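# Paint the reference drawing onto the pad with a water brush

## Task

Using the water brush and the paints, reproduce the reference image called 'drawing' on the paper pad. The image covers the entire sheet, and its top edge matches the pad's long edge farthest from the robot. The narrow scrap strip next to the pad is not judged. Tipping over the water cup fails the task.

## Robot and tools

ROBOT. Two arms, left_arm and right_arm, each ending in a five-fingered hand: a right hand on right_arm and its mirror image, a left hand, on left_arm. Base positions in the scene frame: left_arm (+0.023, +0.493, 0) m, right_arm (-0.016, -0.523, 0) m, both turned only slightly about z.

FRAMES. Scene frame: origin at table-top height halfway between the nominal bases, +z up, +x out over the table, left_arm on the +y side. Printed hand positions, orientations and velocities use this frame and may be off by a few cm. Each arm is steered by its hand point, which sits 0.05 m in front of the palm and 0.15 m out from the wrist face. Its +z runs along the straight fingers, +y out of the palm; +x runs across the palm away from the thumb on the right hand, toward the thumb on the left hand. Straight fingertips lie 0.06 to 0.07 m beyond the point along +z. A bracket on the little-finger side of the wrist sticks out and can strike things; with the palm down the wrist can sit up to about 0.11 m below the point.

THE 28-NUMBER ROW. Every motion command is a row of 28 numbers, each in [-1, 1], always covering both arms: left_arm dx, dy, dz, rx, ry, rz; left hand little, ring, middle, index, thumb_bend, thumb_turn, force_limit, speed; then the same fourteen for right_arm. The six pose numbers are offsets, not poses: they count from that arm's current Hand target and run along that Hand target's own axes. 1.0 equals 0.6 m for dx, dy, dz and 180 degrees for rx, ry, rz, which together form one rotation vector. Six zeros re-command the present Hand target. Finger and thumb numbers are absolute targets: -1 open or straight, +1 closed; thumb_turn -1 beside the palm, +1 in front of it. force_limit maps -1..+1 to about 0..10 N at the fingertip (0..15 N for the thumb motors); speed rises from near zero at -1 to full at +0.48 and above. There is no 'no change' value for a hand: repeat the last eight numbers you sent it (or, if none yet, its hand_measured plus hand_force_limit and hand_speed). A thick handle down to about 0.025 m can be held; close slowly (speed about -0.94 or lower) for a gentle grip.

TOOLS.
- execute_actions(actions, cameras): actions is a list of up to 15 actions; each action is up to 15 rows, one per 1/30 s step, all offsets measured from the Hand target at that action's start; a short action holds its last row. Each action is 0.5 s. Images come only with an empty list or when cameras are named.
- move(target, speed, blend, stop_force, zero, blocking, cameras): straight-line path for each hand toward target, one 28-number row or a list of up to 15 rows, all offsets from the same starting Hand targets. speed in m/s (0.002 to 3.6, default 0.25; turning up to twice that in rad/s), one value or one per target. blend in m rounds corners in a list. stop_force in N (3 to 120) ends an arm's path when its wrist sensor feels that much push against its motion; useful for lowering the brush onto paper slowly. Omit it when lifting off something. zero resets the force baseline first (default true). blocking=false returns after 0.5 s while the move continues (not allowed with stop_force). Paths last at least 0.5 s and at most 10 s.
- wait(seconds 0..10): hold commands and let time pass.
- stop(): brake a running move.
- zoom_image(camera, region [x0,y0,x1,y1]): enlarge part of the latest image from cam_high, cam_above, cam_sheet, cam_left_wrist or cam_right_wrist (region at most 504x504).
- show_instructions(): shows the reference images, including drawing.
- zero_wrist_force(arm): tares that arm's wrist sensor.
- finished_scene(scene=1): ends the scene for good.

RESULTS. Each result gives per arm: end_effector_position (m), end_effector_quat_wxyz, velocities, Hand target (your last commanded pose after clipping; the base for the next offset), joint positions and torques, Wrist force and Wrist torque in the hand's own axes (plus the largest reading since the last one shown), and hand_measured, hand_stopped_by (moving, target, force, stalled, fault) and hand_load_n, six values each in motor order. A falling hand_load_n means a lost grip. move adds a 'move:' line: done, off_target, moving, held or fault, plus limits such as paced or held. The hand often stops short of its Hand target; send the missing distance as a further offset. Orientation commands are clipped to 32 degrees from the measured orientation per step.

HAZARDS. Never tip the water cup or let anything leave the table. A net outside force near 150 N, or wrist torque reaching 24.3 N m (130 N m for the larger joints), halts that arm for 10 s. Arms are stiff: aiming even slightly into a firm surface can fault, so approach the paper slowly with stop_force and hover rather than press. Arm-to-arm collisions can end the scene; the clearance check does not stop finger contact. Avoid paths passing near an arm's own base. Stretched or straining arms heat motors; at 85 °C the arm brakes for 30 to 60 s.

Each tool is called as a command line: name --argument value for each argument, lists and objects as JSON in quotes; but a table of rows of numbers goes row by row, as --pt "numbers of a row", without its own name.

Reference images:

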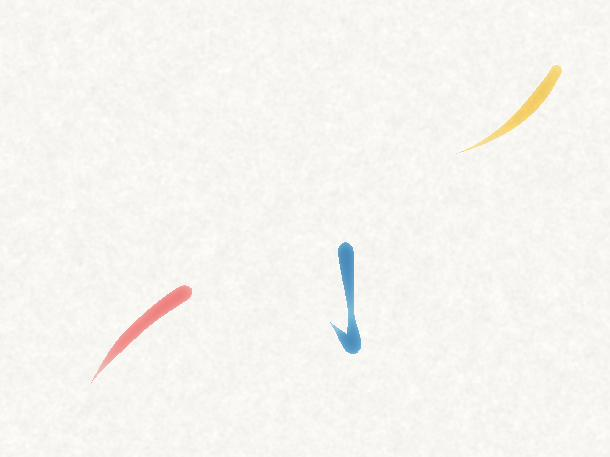

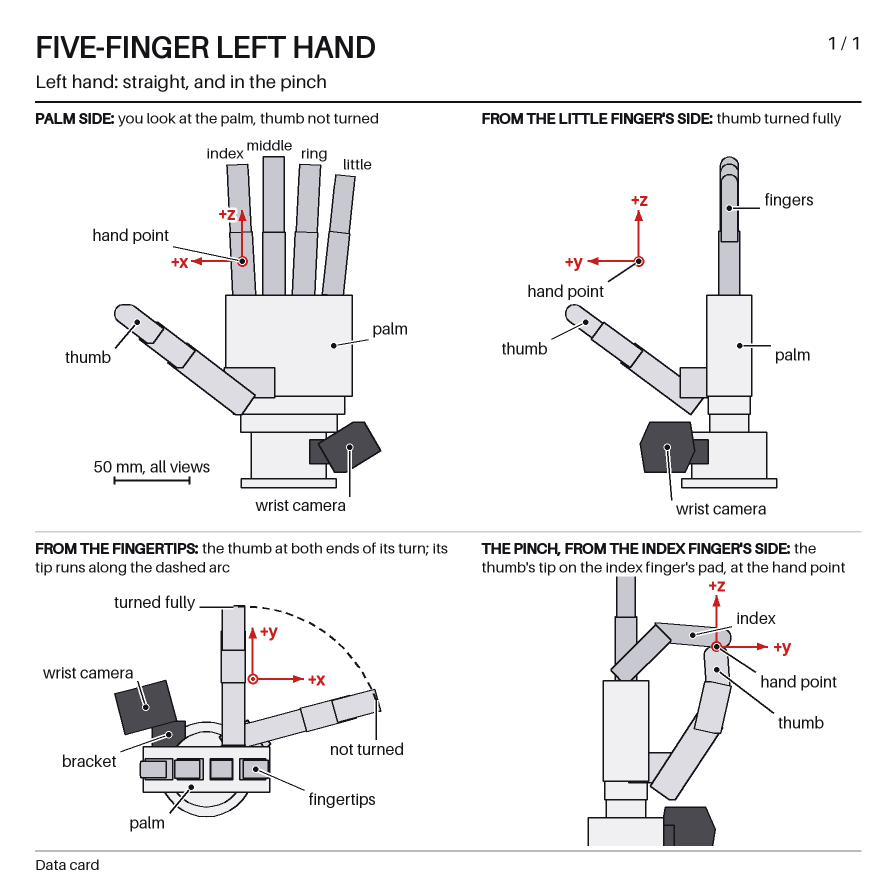

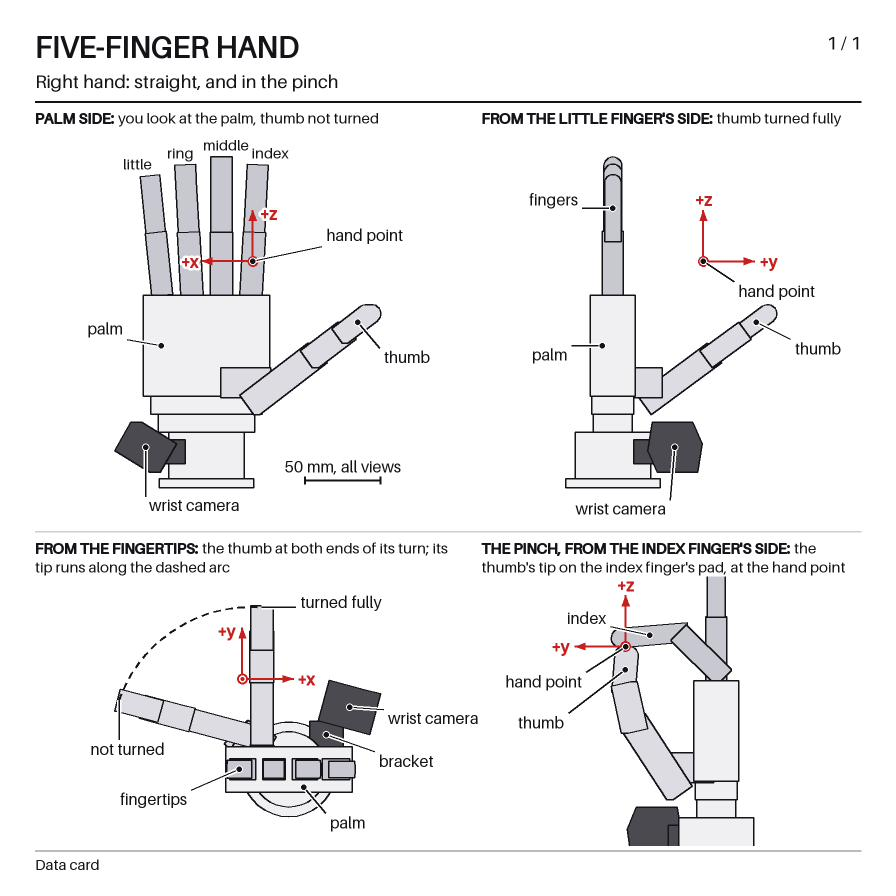

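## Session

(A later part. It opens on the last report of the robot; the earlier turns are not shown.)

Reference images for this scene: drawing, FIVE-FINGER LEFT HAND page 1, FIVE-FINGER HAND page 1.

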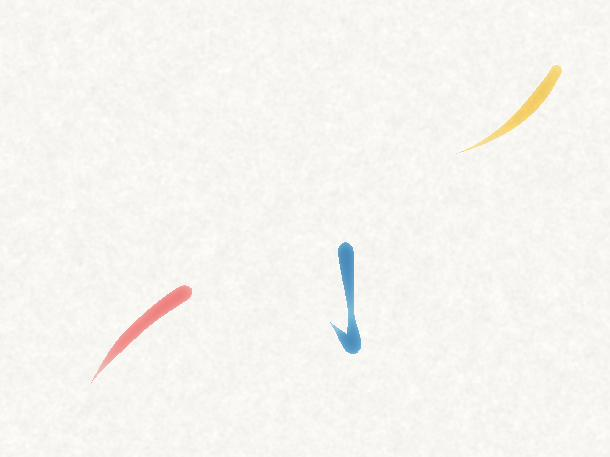

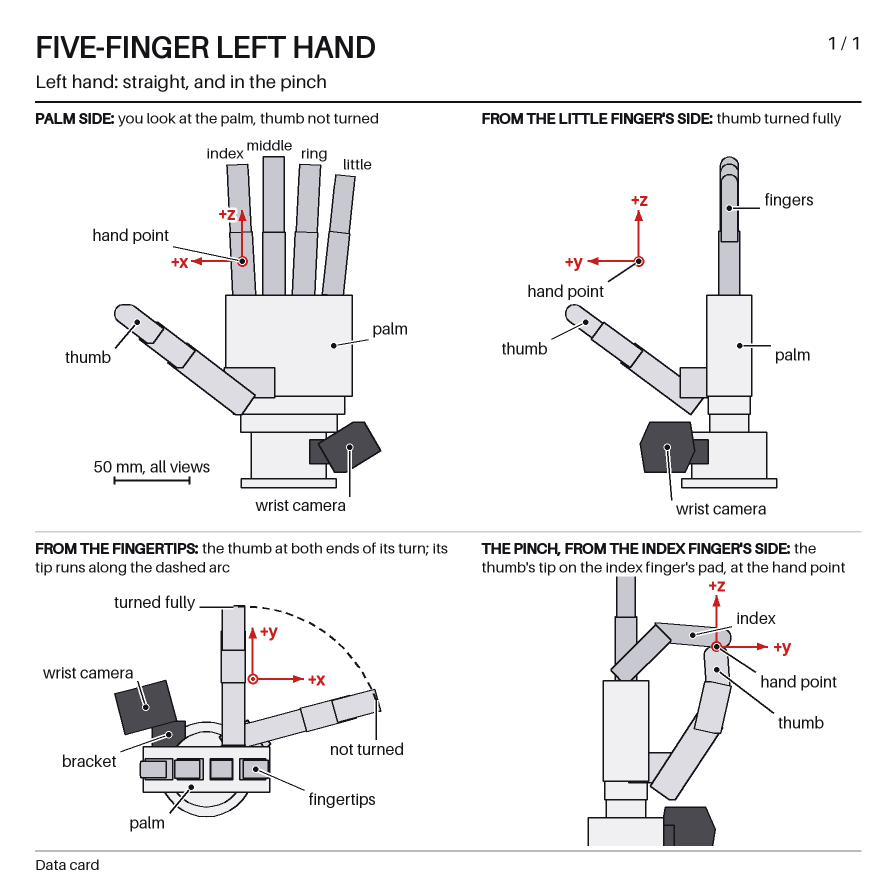

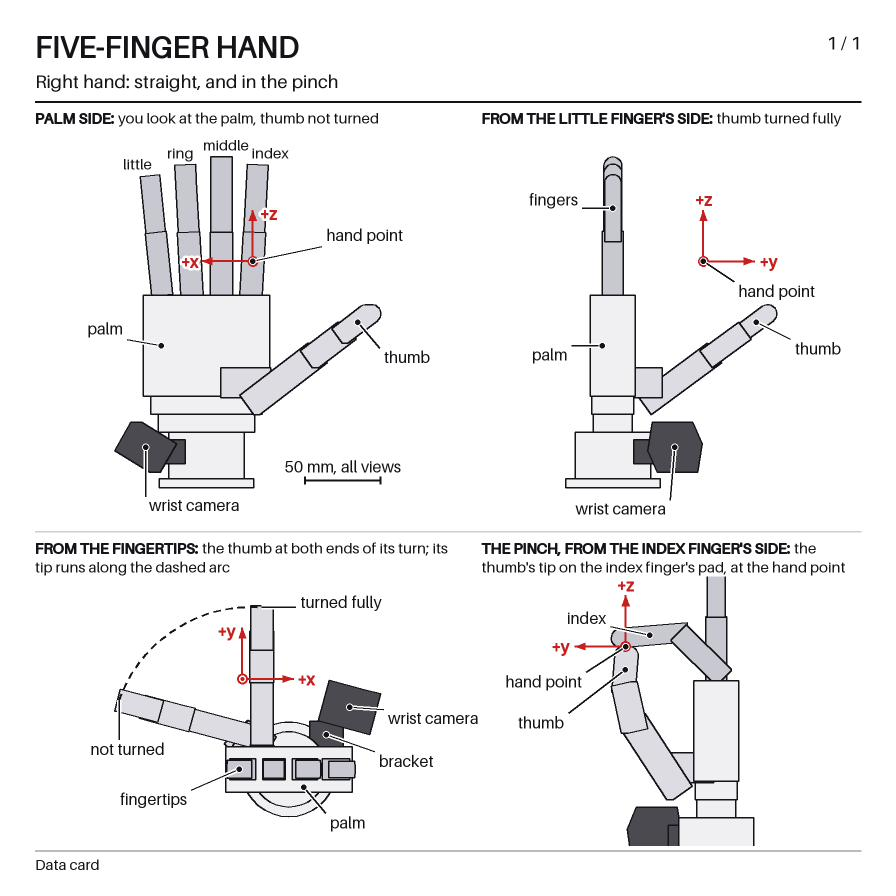

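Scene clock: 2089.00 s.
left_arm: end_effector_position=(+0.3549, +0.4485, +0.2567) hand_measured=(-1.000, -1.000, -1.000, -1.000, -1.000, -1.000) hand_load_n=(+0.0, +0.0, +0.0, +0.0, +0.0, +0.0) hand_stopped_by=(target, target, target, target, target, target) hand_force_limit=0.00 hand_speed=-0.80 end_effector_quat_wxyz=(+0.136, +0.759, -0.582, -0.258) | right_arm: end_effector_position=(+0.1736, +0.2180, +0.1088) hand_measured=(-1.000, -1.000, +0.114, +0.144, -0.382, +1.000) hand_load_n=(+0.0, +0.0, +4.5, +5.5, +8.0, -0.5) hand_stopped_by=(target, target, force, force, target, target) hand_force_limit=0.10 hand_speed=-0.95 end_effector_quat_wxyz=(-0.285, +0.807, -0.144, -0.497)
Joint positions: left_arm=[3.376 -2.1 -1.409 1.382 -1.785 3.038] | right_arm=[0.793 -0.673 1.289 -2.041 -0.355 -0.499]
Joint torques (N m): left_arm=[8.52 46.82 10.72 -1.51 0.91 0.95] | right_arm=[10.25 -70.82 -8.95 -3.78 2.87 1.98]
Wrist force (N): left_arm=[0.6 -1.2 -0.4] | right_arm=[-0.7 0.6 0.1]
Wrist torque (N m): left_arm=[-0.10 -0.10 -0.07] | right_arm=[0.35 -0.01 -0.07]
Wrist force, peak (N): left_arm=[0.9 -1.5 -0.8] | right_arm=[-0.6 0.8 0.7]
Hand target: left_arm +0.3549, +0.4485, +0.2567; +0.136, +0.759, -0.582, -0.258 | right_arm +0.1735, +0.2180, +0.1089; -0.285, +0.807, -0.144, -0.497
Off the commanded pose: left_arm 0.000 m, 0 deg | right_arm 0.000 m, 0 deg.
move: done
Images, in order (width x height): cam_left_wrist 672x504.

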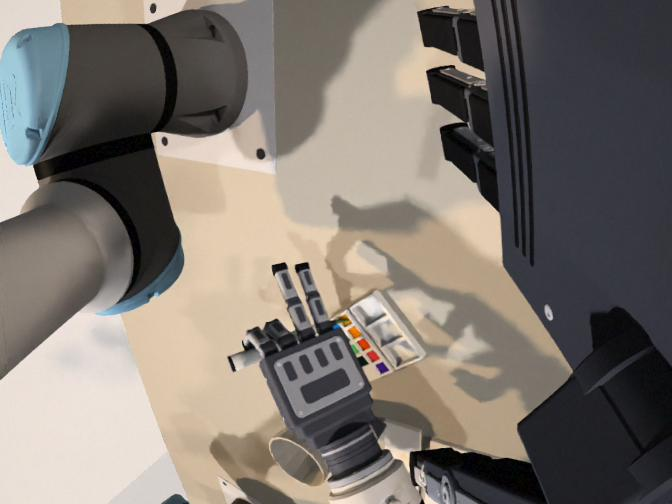

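move --pt "0 0 0 0 0 0 -1 -1 -1 -1 -1 -1 0 -0.8 -0.2523 -0.0904 -0.0981 0 0 0 -1 -1 0.5 0.5 -0.38 1 0.1 -0.95" --pt "0 0 0 0 0 0 -1 -1 -1 -1 -1 -1 0 -0.8 -0.19329 0.17467 -0.49417 0 0 0 -1 -1 0.5 0.5 -0.38 1 0.1 -0.95" --pt "0 0 0 0 0 0 -1 -1 -1 -1 -1 -1 0 -0.8 0.04545 0.26021 -0.40134 0 0 0 -1 -1 0.5 0.5 -0.38 1 0.1 -0.95" --pt "0 0 0 0 0 0 -1 -1 -1 -1 -1 -1 0 -0.8 0.06314 0.26655 -0.39447 0 0 0 -1 -1 0.5 0.5 -0.38 1 0.1 -0.95" --pt "0 0 0 0 0 0 -1 -1 -1 -1 -1 -1 0 -0.8 0.05217 0.29656 -0.42303 0 0 0 -1 -1 0.5 0.5 -0.38 1 0.1 -0.95" --pt "0 0 0 0 0 0 -1 -1 -1 -1 -1 -1 0 -0.8 0.01049 0.28842 -0.44411 0 0 0 -1 -1 0.5 0.5 -0.38 1 0.1 -0.95" --speed '[0.25, 0.25, 0.2, 0.03, 0.03, 0.1]' --blend '[0.02, 0.02, 0.003, 0.0005, 0.001, 0]' --cameras '["cam_left_wrist"]'

move --target '[0,0,0,0,0,0,-1,-1,-1,-1,-1,-1,0,-0.8, -0.1032,0.1751,-0.2022,0,0,0,-1,-1,0.5,0.5,-0.38,1,0.1,-0.95]' --speed 0.3 --cameras '["cam_sheet"]'

zoom_image --camera "cam_sheet" --region '[80, 310, 280, 400]'

Scene clock: 2109.03 s.
left_arm: end_effector_position=(+0.3549, +0.4485, +0.2567) hand_measured=(-1.000, -1.000, -1.000, -1.000, -1.000, -1.000) hand_load_n=(+0.0, +0.0, +0.0, +0.0, +0.0, +0.0) hand_stopped_by=(target, target, target, target, target, target) hand_force_limit=0.00 hand_speed=-0.80 end_effector_quat_wxyz=(+0.136, +0.759, -0.582, -0.258) | right_arm: end_effector_position=(+0.2789, -0.0802, +0.1401) hand_measured=(-1.000, -1.000, +0.114, +0.144, -0.382, +1.000) hand_load_n=(+0.0, +0.0, +4.5, +5.5, +8.0, -0.5) hand_stopped_by=(target, target, force, force, target, target) hand_force_limit=0.10 hand_speed=-0.95 end_effector_quat_wxyz=(-0.285, +0.807, -0.144, -0.497)
Joint positions: left_arm=[3.376 -2.1 -1.409 1.382 -1.785 3.038] | right_arm=[0.339 -1.008 1.617 -1.254 -0.609 -1.361]
Joint torques (N m): left_arm=[9.09 45.51 11.34 -1.73 0.9 0.84] | right_arm=[-8.34 -57.08 -29.31 1.14 -0.78 -1.9]
Wrist force (N): left_arm=[0.7 -1.1 -0.8] | right_arm=[-0.1 0.7 0.4]
Wrist torque (N m): left_arm=[-0.07 -0.13 -0.07] | right_arm=[0.36 -0.10 0.07]
Wrist force, peak (N): left_arm=[0.5 -1.6 -1.1] | right_arm=[0.8 1.4 0.8]
Hand target: left_arm +0.3549, +0.4485, +0.2567; +0.136, +0.759, -0.582, -0.258 | right_arm +0.2789, -0.0802, +0.1402; -0.285, +0.807, -0.144, -0.497
Off the commanded pose: left_arm 0.000 m, 0 deg | right_arm 0.000 m, 0 deg.
move: done
Images, in order (width x height): cam_left_wrist 672x504.

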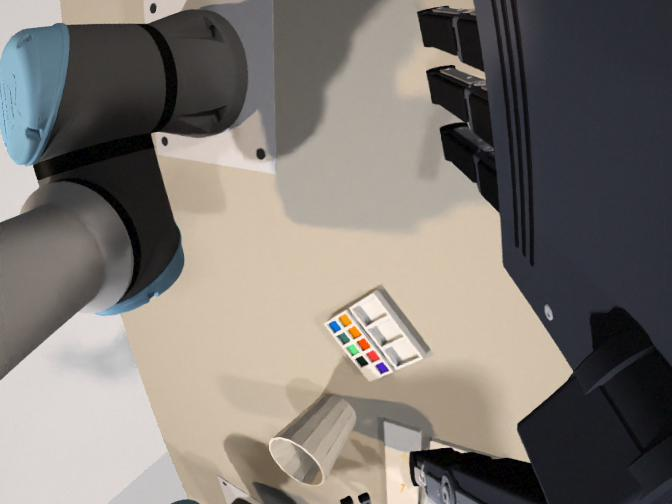

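Scene clock: 2110.27 s.
left_arm: end_effector_position=(+0.3549, +0.4485, +0.2567) hand_measured=(-1.000, -1.000, -1.000, -1.000, -1.000, -1.000) hand_load_n=(+0.0, +0.0, +0.0, +0.0, +0.0, +0.0) hand_stopped_by=(target, target, target, target, target, target) hand_force_limit=0.00 hand_speed=-0.80 end_effector_quat_wxyz=(+0.136, +0.759, -0.582, -0.258) | right_arm: end_effector_position=(+0.2832, -0.2400, +0.2034) hand_measured=(-1.000, -1.000, +0.114, +0.144, -0.382, +1.000) hand_load_n=(+0.0, +0.0, +4.5, +6.0, +8.0, -0.5) hand_stopped_by=(target, target, force, force, target, target) hand_force_limit=0.10 hand_speed=-0.95 end_effector_quat_wxyz=(-0.285, +0.807, -0.144, -0.497)
Joint positions: left_arm=[3.376 -2.1 -1.409 1.382 -1.785 3.038] | right_arm=[0.065 -1.209 1.716 -0.986 -0.841 -1.581]
Joint torques (N m): left_arm=[8.39 46.55 11.19 -1.72 0.9 0.59] | right_arm=[-9.65 -49.55 -6.81 1.84 -0.83 -2.01]
Wrist force (N): left_arm=[0.8 -1.0 -0.7] | right_arm=[-0.2 0.8 0.4]
Wrist torque (N m): left_arm=[-0.06 -0.14 -0.07] | right_arm=[0.36 -0.11 0.08]
Wrist force, peak (N): left_arm=[0.7 -1.4 -0.8] | right_arm=[-0.5 1.7 -0.6]
Hand target: left_arm +0.3549, +0.4485, +0.2567; +0.136, +0.759, -0.582, -0.258 | right_arm +0.2832, -0.2401, +0.2034; -0.285, +0.807, -0.144, -0.497
Off the commanded pose: left_arm 0.000 m, 0 deg | right_arm 0.000 m, 0 deg.
move: done
Images, in order (width x height): cam_sheet 504x504.

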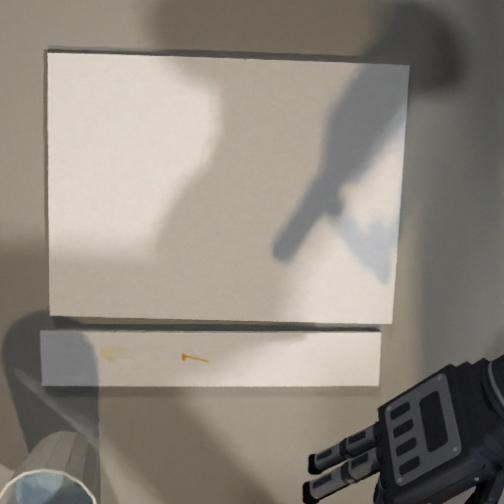

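Scaled by 2.520 from the camera's 504x504 image, which has a finer 720x720 frame.

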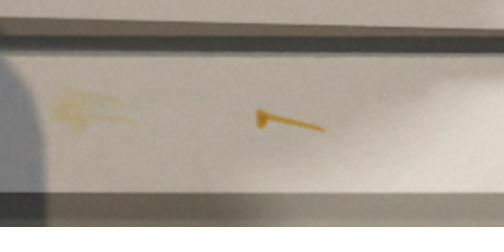

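zoom_image --camera "cam_sheet" --region '[90, 335, 150, 375]'

zoom_image --camera "cam_sheet" --region '[165, 335, 225, 375]'

Scaled by 8.400 from the camera's 504x504 image, which has a finer 720x720 frame.

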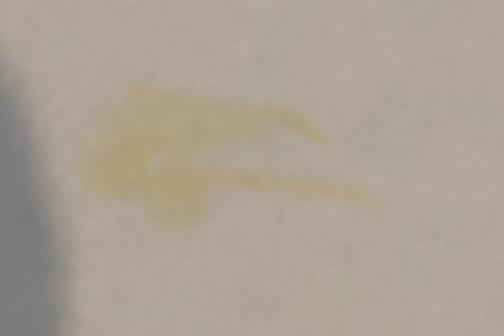

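Scaled by 8.400 from the camera's 504x504 image, which has a finer 720x720 frame.

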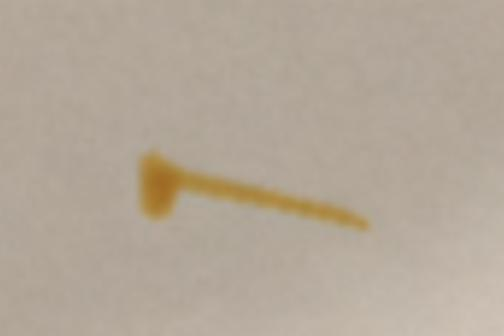

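move --pt "0 0 0 0 0 0 -1 -1 -1 -1 -1 -1 0 -0.8 -0.14236 -0.05101 -0.05535 0 0 0 -1 -1 0.5 0.5 -0.38 1 0.1 -0.95" --pt "0 0 0 0 0 0 -1 -1 -1 -1 -1 -1 0 -0.8 -0.20058 -0.34988 0.36983 0 0 0 -1 -1 0.5 0.5 -0.38 1 0.1 -0.95" --pt "0 0 0 0 0 0 -1 -1 -1 -1 -1 -1 0 -0.8 0.01902 -0.27118 0.45523 0 0 0 -1 -1 0.5 0.5 -0.38 1 0.1 -0.95" --pt "0 0 0 0 0 0 -1 -1 -1 -1 -1 -1 0 -0.8 -0.20058 -0.34988 0.36983 0 0 0 -1 -1 0.5 0.5 -0.38 1 0.1 -0.95" --speed '[0.3, 0.3, 0.15, 0.25]' --blend '[0.03, 0, 0, 0]' --cameras '["cam_left_wrist"]'

zoom_image --camera "cam_left_wrist" --region '[180, 400, 320, 504]'

Scene clock: 2154.67 s.
left_arm: end_effector_position=(+0.3549, +0.4485, +0.2567) hand_measured=(-1.000, -1.000, -1.000, -1.000, -1.000, -1.000) hand_load_n=(+0.0, +0.0, +0.0, +0.0, +0.0, +0.0) hand_stopped_by=(target, target, target, target, target, target) hand_force_limit=0.00 hand_speed=-0.80 end_effector_quat_wxyz=(+0.136, +0.759, -0.582, -0.258) | right_arm: end_effector_position=(+0.1760, +0.0548, +0.3000) hand_measured=(-1.000, -1.000, +0.114, +0.144, -0.382, +1.000) hand_load_n=(+0.0, +0.0, +4.5, +5.5, +7.5, -0.5) hand_stopped_by=(target, target, force, force, target, target) hand_force_limit=0.10 hand_speed=-0.95 end_effector_quat_wxyz=(-0.285, +0.807, -0.144, -0.497)
Joint positions: left_arm=[3.376 -2.1 -1.409 1.382 -1.785 3.038] | right_arm=[0.613 -1.177 1.498 -1.328 -0.419 -0.949]
Joint torques (N m): left_arm=[8.17 45.18 11.06 -1.84 0.75 0.58] | right_arm=[-8.52 -27.29 -32.25 0.6 -0.2 -2]
Wrist force (N): left_arm=[0.5 -1.0 -0.9] | right_arm=[-0.4 0.7 0.3]
Wrist torque (N m): left_arm=[-0.04 -0.11 -0.08] | right_arm=[0.34 -0.07 0.07]
Wrist force, peak (N): left_arm=[0.7 -1.5 -1.0] | right_arm=[0.9 1.4 1.0]
Hand target: left_arm +0.3549, +0.4485, +0.2567; +0.136, +0.759, -0.582, -0.258 | right_arm +0.1760, +0.0548, +0.3000; -0.285, +0.807, -0.144, -0.497
Off the commanded pose: left_arm 0.000 m, 0 deg | right_arm 0.000 m, 0 deg.
move: done
Images, in order (width x height): cam_left_wrist 672x504.

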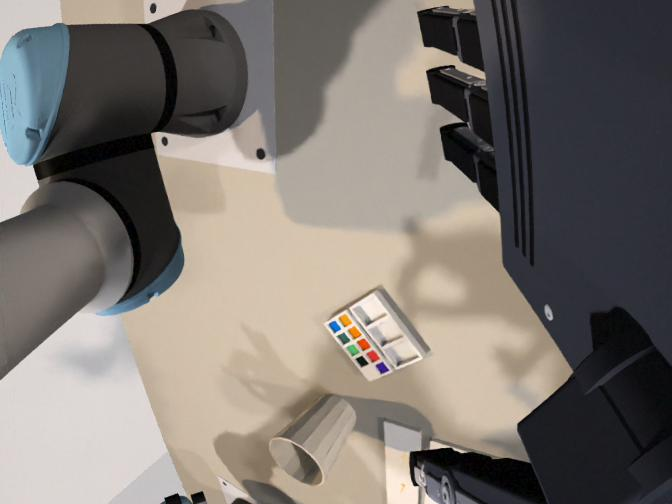

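Scaled by 3.600 from the camera's 672x504 image, which has a finer 960x720 frame.

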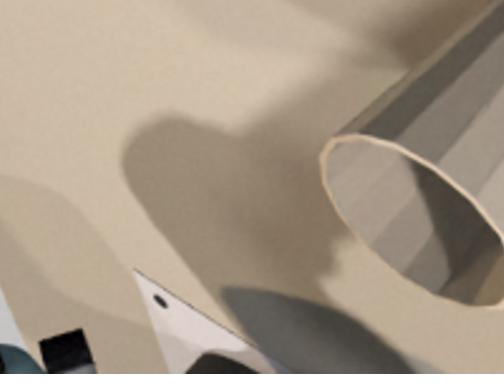

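move --pt "0 0 0 0 0 0 -1 -1 -1 -1 -1 -1 0 -0.8 0.07214 0.09853 -0.2764 0 0 0 -1 -1 0.5 0.5 -0.38 1 0.1 -0.95" --pt "0 0 0 0 0 0 -1 -1 -1 -1 -1 -1 0 -0.8 0.34034 0.19463 -0.1721 0 0 0 -1 -1 0.5 0.5 -0.38 1 0.1 -0.95" --pt "0 0 0 0 0 0 -1 -1 -1 -1 -1 -1 0 -0.8 0.35656 0.20043 -0.16581 0 0 0 -1 -1 0.5 0.5 -0.38 1 0.1 -0.95" --pt "0 0 0 0 0 0 -1 -1 -1 -1 -1 -1 0 -0.8 0.34707 0.23097 -0.19381 0 0 0 -1 -1 0.5 0.5 -0.38 1 0.1 -0.95" --pt "0 0 0 0 0 0 -1 -1 -1 -1 -1 -1 0 -0.8 0.30539 0.22283 -0.21488 0 0 0 -1 -1 0.5 0.5 -0.38 1 0.1 -0.95" --pt "0 0 0 0 0 0 -1 -1 -1 -1 -1 -1 0 -0.8 0.20637 0.35733 -0.37513 0 0 0 -1 -1 0.5 0.5 -0.38 1 0.1 -0.95" --speed '[0.25, 0.2, 0.03, 0.03, 0.1, 0.25]' --blend '[0.02, 0.002, 0.0005, 0.001, 0.01, 0]' --cameras '["cam_sheet"]'

zoom_image --camera "cam_sheet" --region '[160, 330, 290, 390]'

Scene clock: 2169.77 s.
left_arm: end_effector_position=(+0.3549, +0.4485, +0.2567) hand_measured=(-1.000, -1.000, -1.000, -1.000, -1.000, -1.000) hand_load_n=(+0.0, +0.0, +0.0, +0.0, +0.0, +0.0) hand_stopped_by=(target, target, target, target, target, target) hand_force_limit=0.00 hand_speed=-0.80 end_effector_quat_wxyz=(+0.136, +0.759, -0.582, -0.258) | right_arm: end_effector_position=(+0.2848, -0.2453, +0.2000) hand_measured=(-1.000, -1.000, +0.114, +0.144, -0.382, +1.000) hand_load_n=(+0.0, +0.0, +4.5, +5.5, +8.0, -0.5) hand_stopped_by=(target, target, force, force, target, target) hand_force_limit=0.10 hand_speed=-0.95 end_effector_quat_wxyz=(-0.285, +0.807, -0.144, -0.497)
Joint positions: left_arm=[3.376 -2.1 -1.409 1.382 -1.785 3.038] | right_arm=[0.055 -1.205 1.719 -0.989 -0.85 -1.587]
Joint torques (N m): left_arm=[8.17 45.68 11.62 -1.73 0.84 0.63] | right_arm=[-9.51 -48.56 -6.44 1.97 -1.09 -2.01]
Wrist force (N): left_arm=[0.7 -1.1 -0.8] | right_arm=[-0.1 0.8 0.4]
Wrist torque (N m): left_arm=[-0.07 -0.12 -0.07] | right_arm=[0.36 -0.12 0.09]
Wrist force, peak (N): left_arm=[0.9 -1.4 -0.8] | right_arm=[-0.7 1.6 -0.5]
Hand target: left_arm +0.3549, +0.4485, +0.2567; +0.136, +0.759, -0.582, -0.258 | right_arm +0.2848, -0.2454, +0.2000; -0.285, +0.807, -0.144, -0.497
Off the commanded pose: left_arm 0.000 m, 0 deg | right_arm 0.000 m, 0 deg.
move: done
Images, in order (width x height): cam_sheet 504x504.

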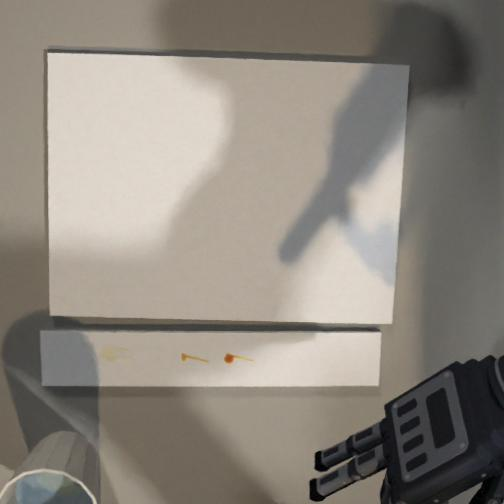

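Scaled by 3.877 from the camera's 504x504 image, which has a finer 720x720 frame.

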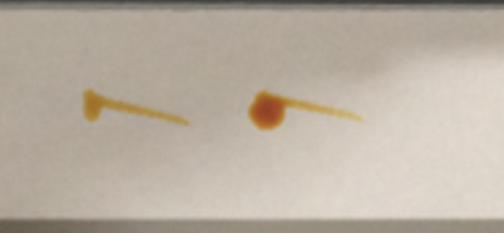

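move --pt "0 0 0 0 0 0 -1 -1 -1 -1 -1 -1 0 -0.8 0.13661 -0.1227 0.15939 0 0 0 -1 -1 0.5 0.5 -0.38 1 0.1 -0.95" --pt "0 0 0 0 0 0 -1 -1 -1 -1 -1 -1 0 -0.8 0.16019 -0.11426 0.16855 0 0 0 -1 -1 0.5 0.5 -0.38 1 0.1 -0.95" --pt "0 0 0 0 0 0 -1 -1 -1 -1 -1 -1 0 -0.8 0.1585 -0.08771 0.14844 0 0 0 -1 -1 0.5 0.5 -0.38 1 0.1 -0.95" --pt "0 0 0 0 0 0 -1 -1 -1 -1 -1 -1 0 -0.8 0.10233 -0.10512 0.12466 0 0 0 -1 -1 0.5 0.5 -0.38 1 0.1 -0.95" --pt "0 0 0 0 0 0 -1 -1 -1 -1 -1 -1 0 -0.8 0 0 0 0 0 0 -1 -1 0.5 0.5 -0.38 1 0.1 -0.95" --speed '[0.2, 0.03, 0.03, 0.1, 0.25]' --blend '[0.002, 0.0005, 0.001, 0.01, 0]' --cameras '["cam_sheet"]'

zoom_image --camera "cam_sheet" --region '[200, 330, 330, 390]'

Scene clock: 2207.40 s.
left_arm: end_effector_position=(+0.3549, +0.4485, +0.2567) hand_measured=(-1.000, -1.000, -1.000, -1.000, -1.000, -1.000) hand_load_n=(+0.0, +0.0, +0.0, +0.0, +0.0, +0.0) hand_stopped_by=(target, target, target, target, target, target) hand_force_limit=0.00 hand_speed=-0.80 end_effector_quat_wxyz=(+0.136, +0.759, -0.582, -0.258) | right_arm: end_effector_position=(+0.2848, -0.2453, +0.2000) hand_measured=(-1.000, -1.000, +0.114, +0.144, -0.382, +1.000) hand_load_n=(+0.0, +0.0, +4.5, +5.5, +8.0, -0.5) hand_stopped_by=(target, target, force, force, target, target) hand_force_limit=0.10 hand_speed=-0.95 end_effector_quat_wxyz=(-0.285, +0.807, -0.144, -0.497)
Joint positions: left_arm=[3.376 -2.1 -1.409 1.382 -1.785 3.038] | right_arm=[0.055 -1.205 1.719 -0.989 -0.85 -1.587]
Joint torques (N m): left_arm=[7.69 44.69 11.87 -1.76 0.88 0.51] | right_arm=[-9.82 -49.47 -7.29 1.8 -1.13 -1.82]
Wrist force (N): left_arm=[0.8 -1.4 -0.7] | right_arm=[-0.2 0.6 0.3]
Wrist torque (N m): left_arm=[-0.12 -0.13 -0.06] | right_arm=[0.34 -0.10 0.07]
Wrist force, peak (N): left_arm=[0.8 -1.6 -1.0] | right_arm=[-1.0 1.5 -0.1]
Hand target: left_arm +0.3549, +0.4485, +0.2567; +0.136, +0.759, -0.582, -0.258 | right_arm +0.2848, -0.2454, +0.2000; -0.285, +0.807, -0.144, -0.497
Off the commanded pose: left_arm 0.000 m, 0 deg | right_arm 0.000 m, 0 deg.
move: done
Images, in order (width x height): cam_sheet 504x504.

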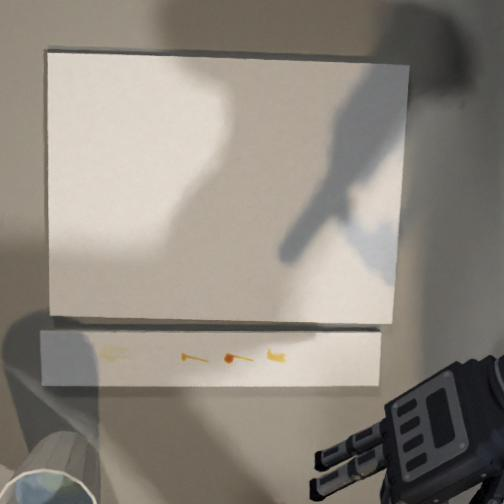

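Scaled by 3.877 from the camera's 504x504 image, which has a finer 720x720 frame.

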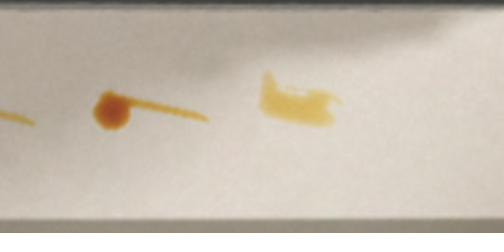

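zoom_image --camera "cam_sheet" --region '[255, 335, 315, 375]'

Scaled by 8.400 from the camera's 504x504 image, which has a finer 720x720 frame.

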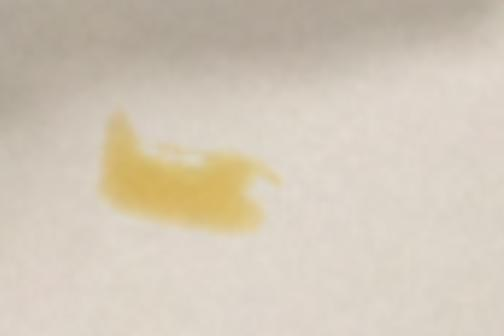

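zoom_image --camera "cam_sheet" --region '[30, 36, 70, 66]'

zoom_image --camera "cam_sheet" --region '[390, 50, 430, 80]'

zoom_image --camera "cam_sheet" --region '[370, 305, 410, 335]'

zoom_image --camera "cam_sheet" --region '[30, 305, 70, 335]'

Scaled by 12.600 from the camera's 504x504 image, which has a finer 720x720 frame.

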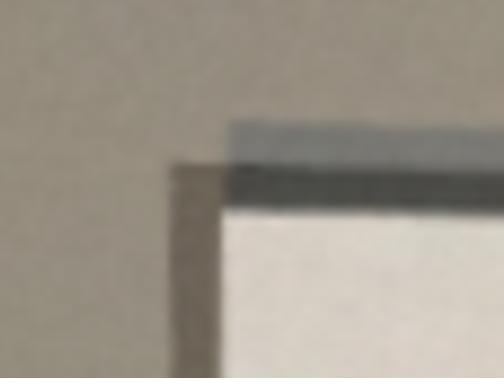

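Scaled by 12.600 from the camera's 504x504 image, which has a finer 720x720 frame.

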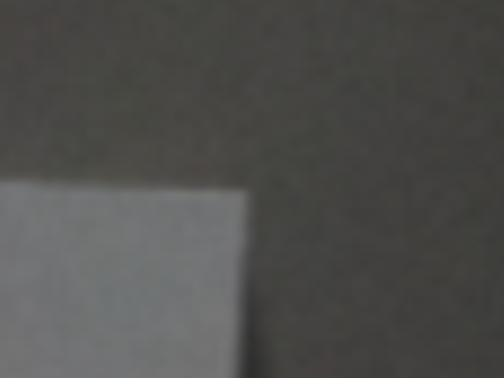

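Scaled by 12.600 from the camera's 504x504 image, which has a finer 720x720 frame.

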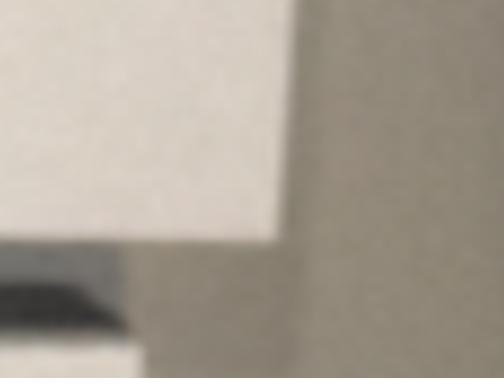

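Scaled by 12.600 from the camera's 504x504 image, which has a finer 720x720 frame.

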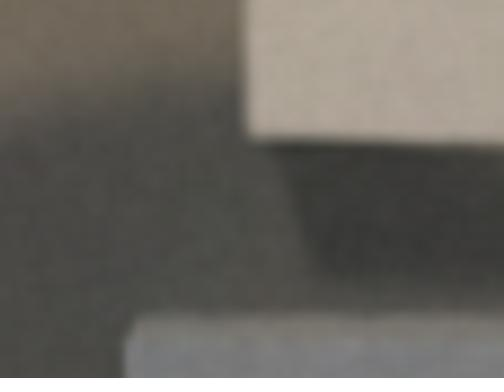

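move --target '[0,0,0,0,0,0,-1,-1,-1,-1,-1,-1,0,-0.8, 0.08893,-0.17152,0.12327,0.22105,0.0792,0.08595,-1,-1,0.5,0.5,-0.38,1,0.1,-0.95]' --speed 0.25 --cameras '["cam_sheet", "cam_above", "cam_high"]'

Scene clock: 2292.80 s.
left_arm: end_effector_position=(+0.3549, +0.4485, +0.2567) hand_measured=(-1.000, -1.000, -1.000, -1.000, -1.000, -1.000) hand_load_n=(+0.0, +0.0, +0.0, +0.0, +0.0, +0.0) hand_stopped_by=(target, target, target, target, target, target) hand_force_limit=0.00 hand_speed=-0.80 end_effector_quat_wxyz=(+0.136, +0.759, -0.582, -0.258) | right_arm: end_effector_position=(+0.3095, -0.1162, +0.1600) hand_measured=(-1.000, -1.000, +0.114, +0.144, -0.382, +1.000) hand_load_n=(+0.0, -0.5, +4.5, +5.5, +8.0, -0.5) hand_stopped_by=(target, target, force, force, target, target) hand_force_limit=0.10 hand_speed=-0.95 end_effector_quat_wxyz=(-0.453, +0.690, -0.442, -0.350)
Joint positions: left_arm=[3.376 -2.1 -1.409 1.382 -1.785 3.038] | right_arm=[0.075 -1.273 2.295 -2.63 -0.351 -0.304]
Joint torques (N m): left_arm=[8.29 44.75 11.72 -1.83 0.79 0.5] | right_arm=[-8.45 -16.16 -2.32 -3.82 0.2 1.97]
Wrist force (N): left_arm=[0.4 -1.1 -0.7] | right_arm=[-0.4 0.6 0.5]
Wrist torque (N m): left_arm=[-0.07 -0.08 -0.08] | right_arm=[0.32 -0.07 -0.04]
Wrist force, peak (N): left_arm=[0.9 -1.5 -0.8] | right_arm=[-0.2 0.9 1.0]
Hand target: left_arm +0.3549, +0.4485, +0.2567; +0.136, +0.759, -0.582, -0.258 | right_arm +0.3095, -0.1162, +0.1600; -0.453, +0.690, -0.442, -0.350
Off the commanded pose: left_arm 0.000 m, 0 deg | right_arm 0.000 m, 0 deg.
move: done
Images, in order (width x height): cam_high 504x504, cam_above 504x504, cam_sheet 504x504.

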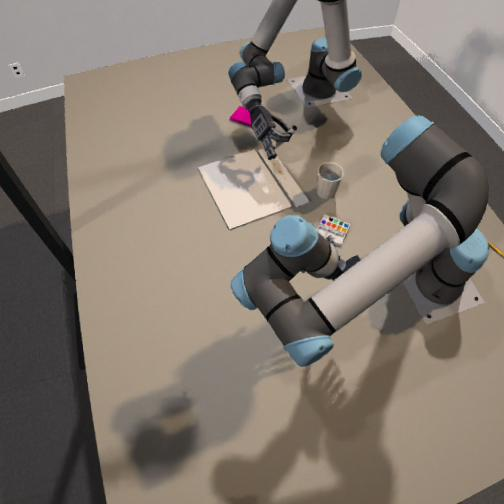

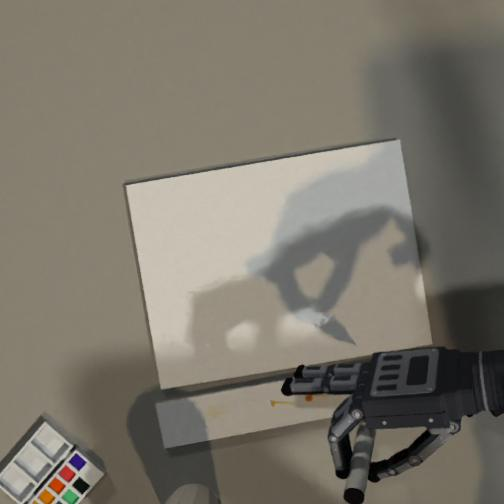

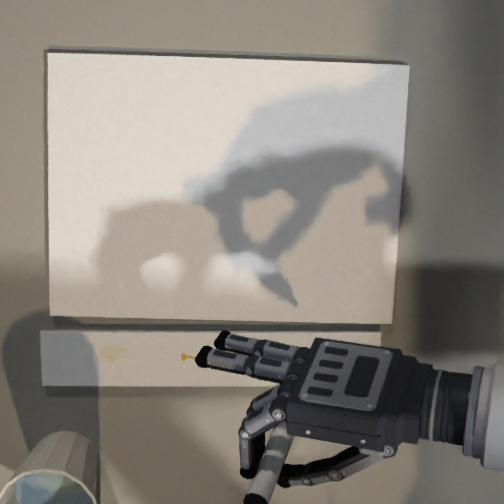

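move --pt "0 0 0 0 0 0 -1 -1 -1 -1 -1 -1 0 -0.8 0.05608 0.02003 0.02175 0 0 0 -1 -1 0.5 0.5 -0.38 1 0.1 -0.95" --pt "0 0 0 0 0 0 -1 -1 -1 -1 -1 -1 0 -0.8 0.08559 0.03057 0.0332 0 0 0 -1 -1 0.5 0.5 -0.38 1 0.1 -0.95" --pt "0 0 0 0 0 0 -1 -1 -1 -1 -1 -1 0 -0.8 0.07779 0.04019 0.04446 0 0 0 -1 -1 0.5 0.5 -0.38 1 0.1 -0.95" --pt "0 0 0 0 0 0 -1 -1 -1 -1 -1 -1 0 -0.8 0.05376 0.04401 0.04942 0 0 0 -1 -1 0.5 0.5 -0.38 1 0.1 -0.95" --pt "0 0 0 0 0 0 -1 -1 -1 -1 -1 -1 0 -0.8 -0.0166 0.0205 0.024 0 0 0 -1 -1 0.5 0.5 -0.38 1 0.1 -0.95" --pt "0 0 0 0 0 0 -1 -1 -1 -1 -1 -1 0 -0.8 -0.0448 0.00699 -0.27997 0 0 0 -1 -1 0.5 0.5 -0.38 1 0.1 -0.95" --speed '[0.1, 0.03, 0.03, 0.03, 0.1, 0.25]' --blend '[0.002, 0, 0.001, 0.001, 0.01, 0]' --cameras '["cam_sheet", "cam_above"]'

zoom_image --camera "cam_sheet" --region '[255, 330, 335, 390]'

Scene clock: 2311.87 s.
left_arm: end_effector_position=(+0.3549, +0.4485, +0.2567) hand_measured=(-1.000, -1.000, -1.000, -1.000, -1.000, -1.000) hand_load_n=(+0.0, +0.0, +0.0, +0.0, +0.0, +0.0) hand_stopped_by=(target, target, target, target, target, target) hand_force_limit=0.00 hand_speed=-0.80 end_effector_quat_wxyz=(+0.136, +0.759, -0.582, -0.258) | right_arm: end_effector_position=(+0.3096, -0.2663, +0.2402) hand_measured=(-1.000, -1.000, +0.114, +0.144, -0.382, +1.000) hand_load_n=(+0.0, +0.0, +4.5, +5.5, +8.0, -0.5) hand_stopped_by=(target, target, force, force, target, target) hand_force_limit=0.10 hand_speed=-0.95 end_effector_quat_wxyz=(-0.453, +0.690, -0.442, -0.350)
Joint positions: left_arm=[3.376 -2.1 -1.409 1.382 -1.785 3.038] | right_arm=[-0.291 -1.612 2.149 -1.353 -0.492 -1.162]
Joint torques (N m): left_arm=[7.65 44.26 12.22 -1.85 0.79 0.33] | right_arm=[9.56 -5.88 -30.46 0.9 -0.37 -2.04]
Wrist force (N): left_arm=[0.6 -1.0 -0.9] | right_arm=[0.0 0.6 0.5]
Wrist torque (N m): left_arm=[-0.04 -0.12 -0.08] | right_arm=[0.32 -0.16 0.07]
Wrist force, peak (N): left_arm=[0.6 -1.5 -0.9] | right_arm=[-1.0 0.3 1.5]
Hand target: left_arm +0.3549, +0.4485, +0.2567; +0.136, +0.759, -0.582, -0.258 | right_arm +0.3096, -0.2663, +0.2402; -0.453, +0.690, -0.442, -0.350
Off the commanded pose: left_arm 0.000 m, 0 deg | right_arm 0.000 m, 0 deg.
move: done
Images, in order (width x height): cam_above 504x504, cam_sheet 504x504.

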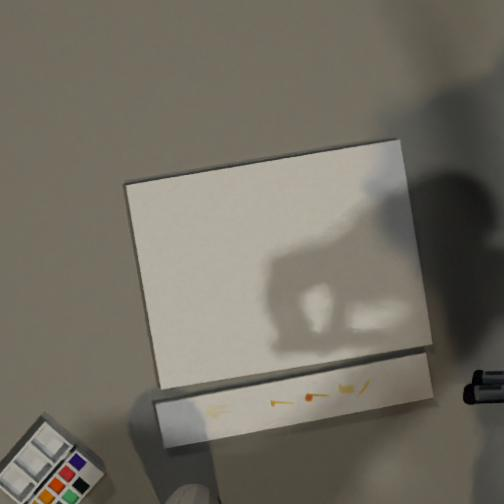

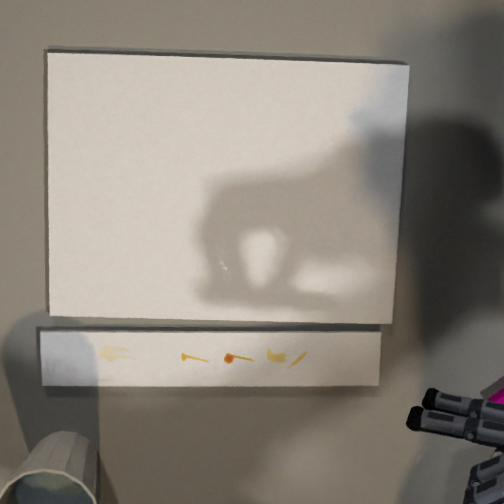

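Scaled by 6.300 from the camera's 504x504 image, which has a finer 720x720 frame.

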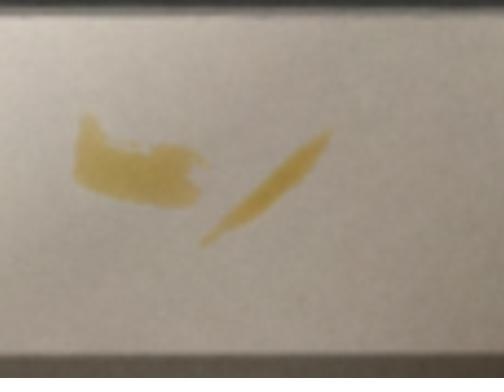

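show_instructions

Reference images for this scene: drawing, FIVE-FINGER LEFT HAND page 1, FIVE-FINGER HAND page 1.

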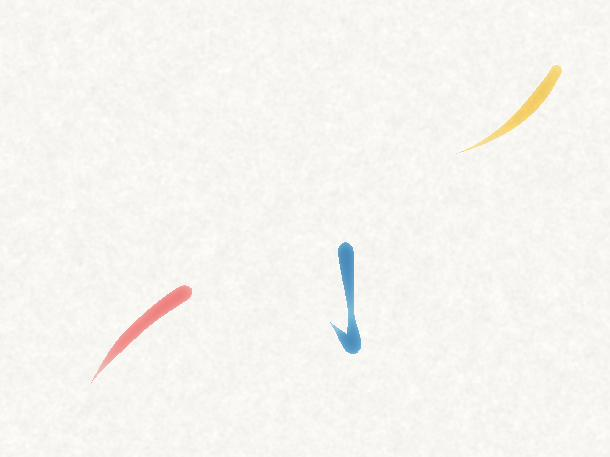

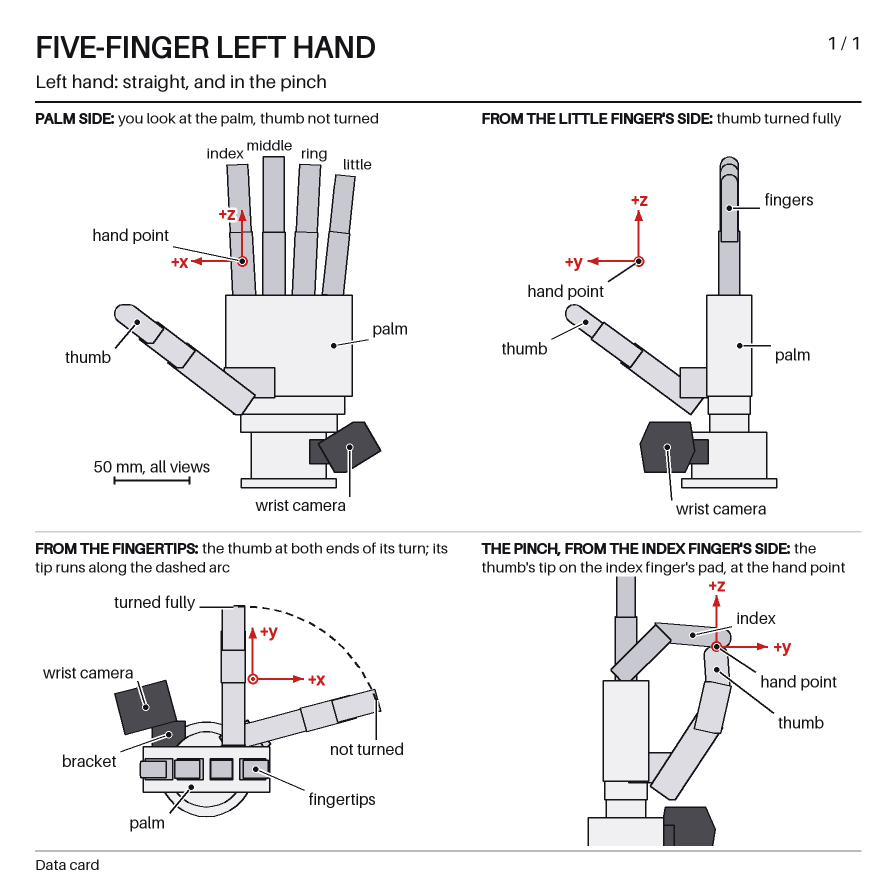

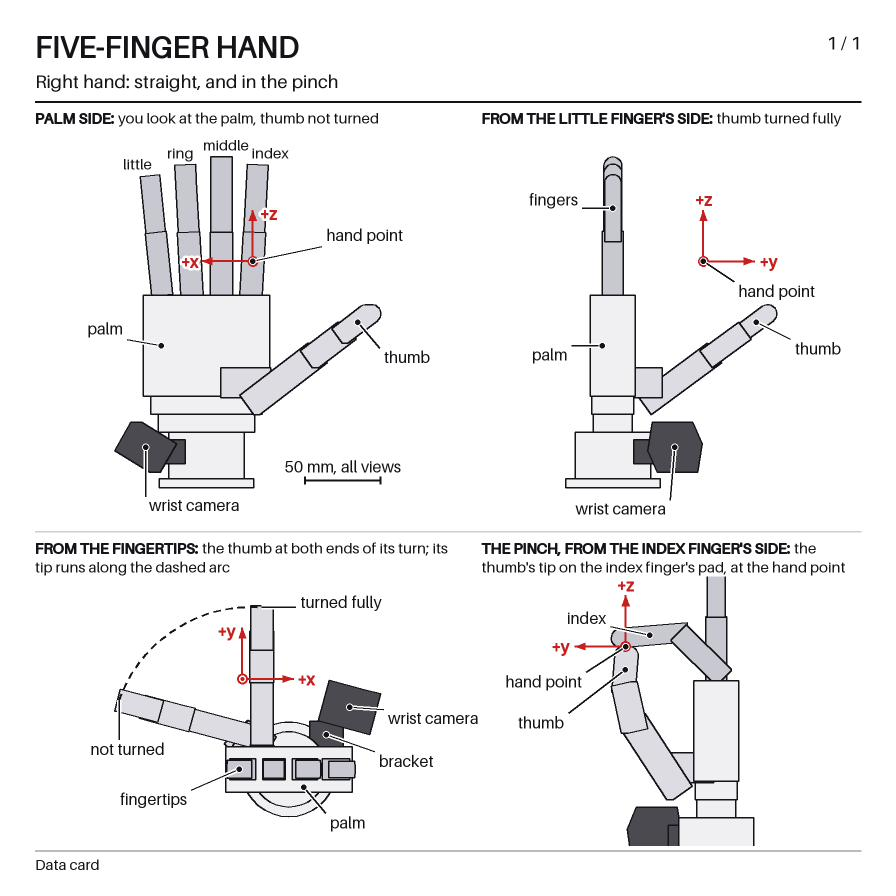

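move --target '[0,0,0,0,0,0,-1,-1,-1,-1,-1,-1,0,-0.8, 0.18,-0.3263,0.2308,0,0,0,-1,-1,0.5,0.5,-0.38,1,0.1,-0.95]' --speed 0.25 --cameras '["cam_sheet", "cam_above"]'

Scene clock: 2358.57 s.
left_arm: end_effector_position=(+0.3549, +0.4485, +0.2567) hand_measured=(-1.000, -1.000, -1.000, -1.000, -1.000, -1.000) hand_load_n=(+0.0, +0.0, +0.0, +0.0, +0.0, +0.0) hand_stopped_by=(target, target, target, target, target, target) hand_force_limit=0.00 hand_speed=-0.80 end_effector_quat_wxyz=(+0.136, +0.759, -0.582, -0.258) | right_arm: end_effector_position=(+0.5192, -0.1297, +0.1591) hand_measured=(-1.000, -1.000, +0.114, +0.144, -0.382, +1.000) hand_load_n=(+0.0, +0.0, +4.5, +5.5, +8.0, -0.5) hand_stopped_by=(target, target, force, force, target, target) hand_force_limit=0.10 hand_speed=-0.95 end_effector_quat_wxyz=(-0.453, +0.690, -0.442, -0.350)
Joint positions: left_arm=[3.376 -2.1 -1.409 1.382 -1.785 3.038] | right_arm=[0.02 -0.967 1.707 -2.199 -0.353 -0.462]
Joint torques (N m): left_arm=[7.31 44.23 12.12 -1.78 0.82 0.4] | right_arm=[9.22 -31.14 -28.61 -3.48 0.05 1.97]
Wrist force (N): left_arm=[0.5 -1.2 -0.7] | right_arm=[-0.2 0.5 0.5]
Wrist torque (N m): left_arm=[-0.08 -0.10 -0.08] | right_arm=[0.31 -0.09 -0.04]
Wrist force, peak (N): left_arm=[0.8 -1.5 -0.9] | right_arm=[-0.5 1.7 -0.1]
Hand target: left_arm +0.3549, +0.4485, +0.2567; +0.136, +0.759, -0.582, -0.258 | right_arm +0.5192, -0.1297, +0.1590; -0.453, +0.690, -0.442, -0.350
Off the commanded pose: left_arm 0.000 m, 0 deg | right_arm 0.000 m, 0 deg.
move: done
Images, in order (width x height): cam_above 504x504, cam_sheet 504x504.

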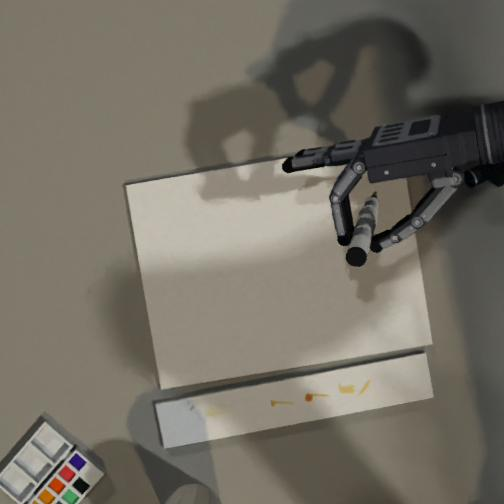

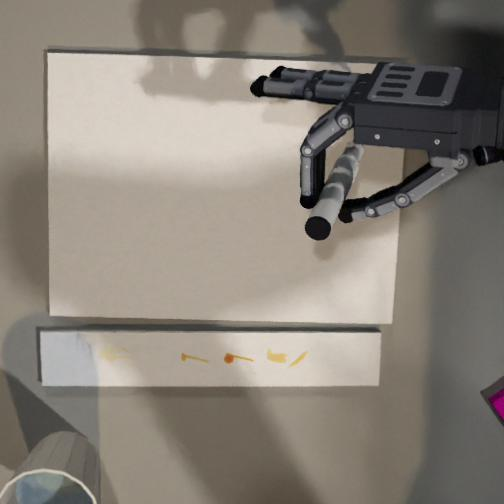

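zoom_image --camera "cam_sheet" --region '[300, 90, 420, 210]'

zoom_image --camera "cam_above" --region '[310, 150, 430, 270]'

Scaled by 4.200 from the camera's 504x504 image, which has a finer 720x720 frame.

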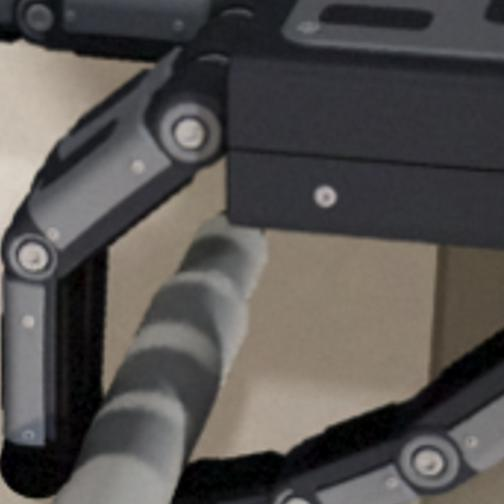

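Scaled by 4.200 from the camera's 504x504 image, which has a finer 720x720 frame.

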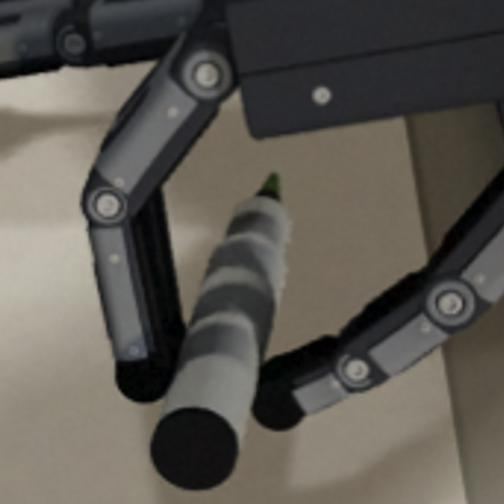

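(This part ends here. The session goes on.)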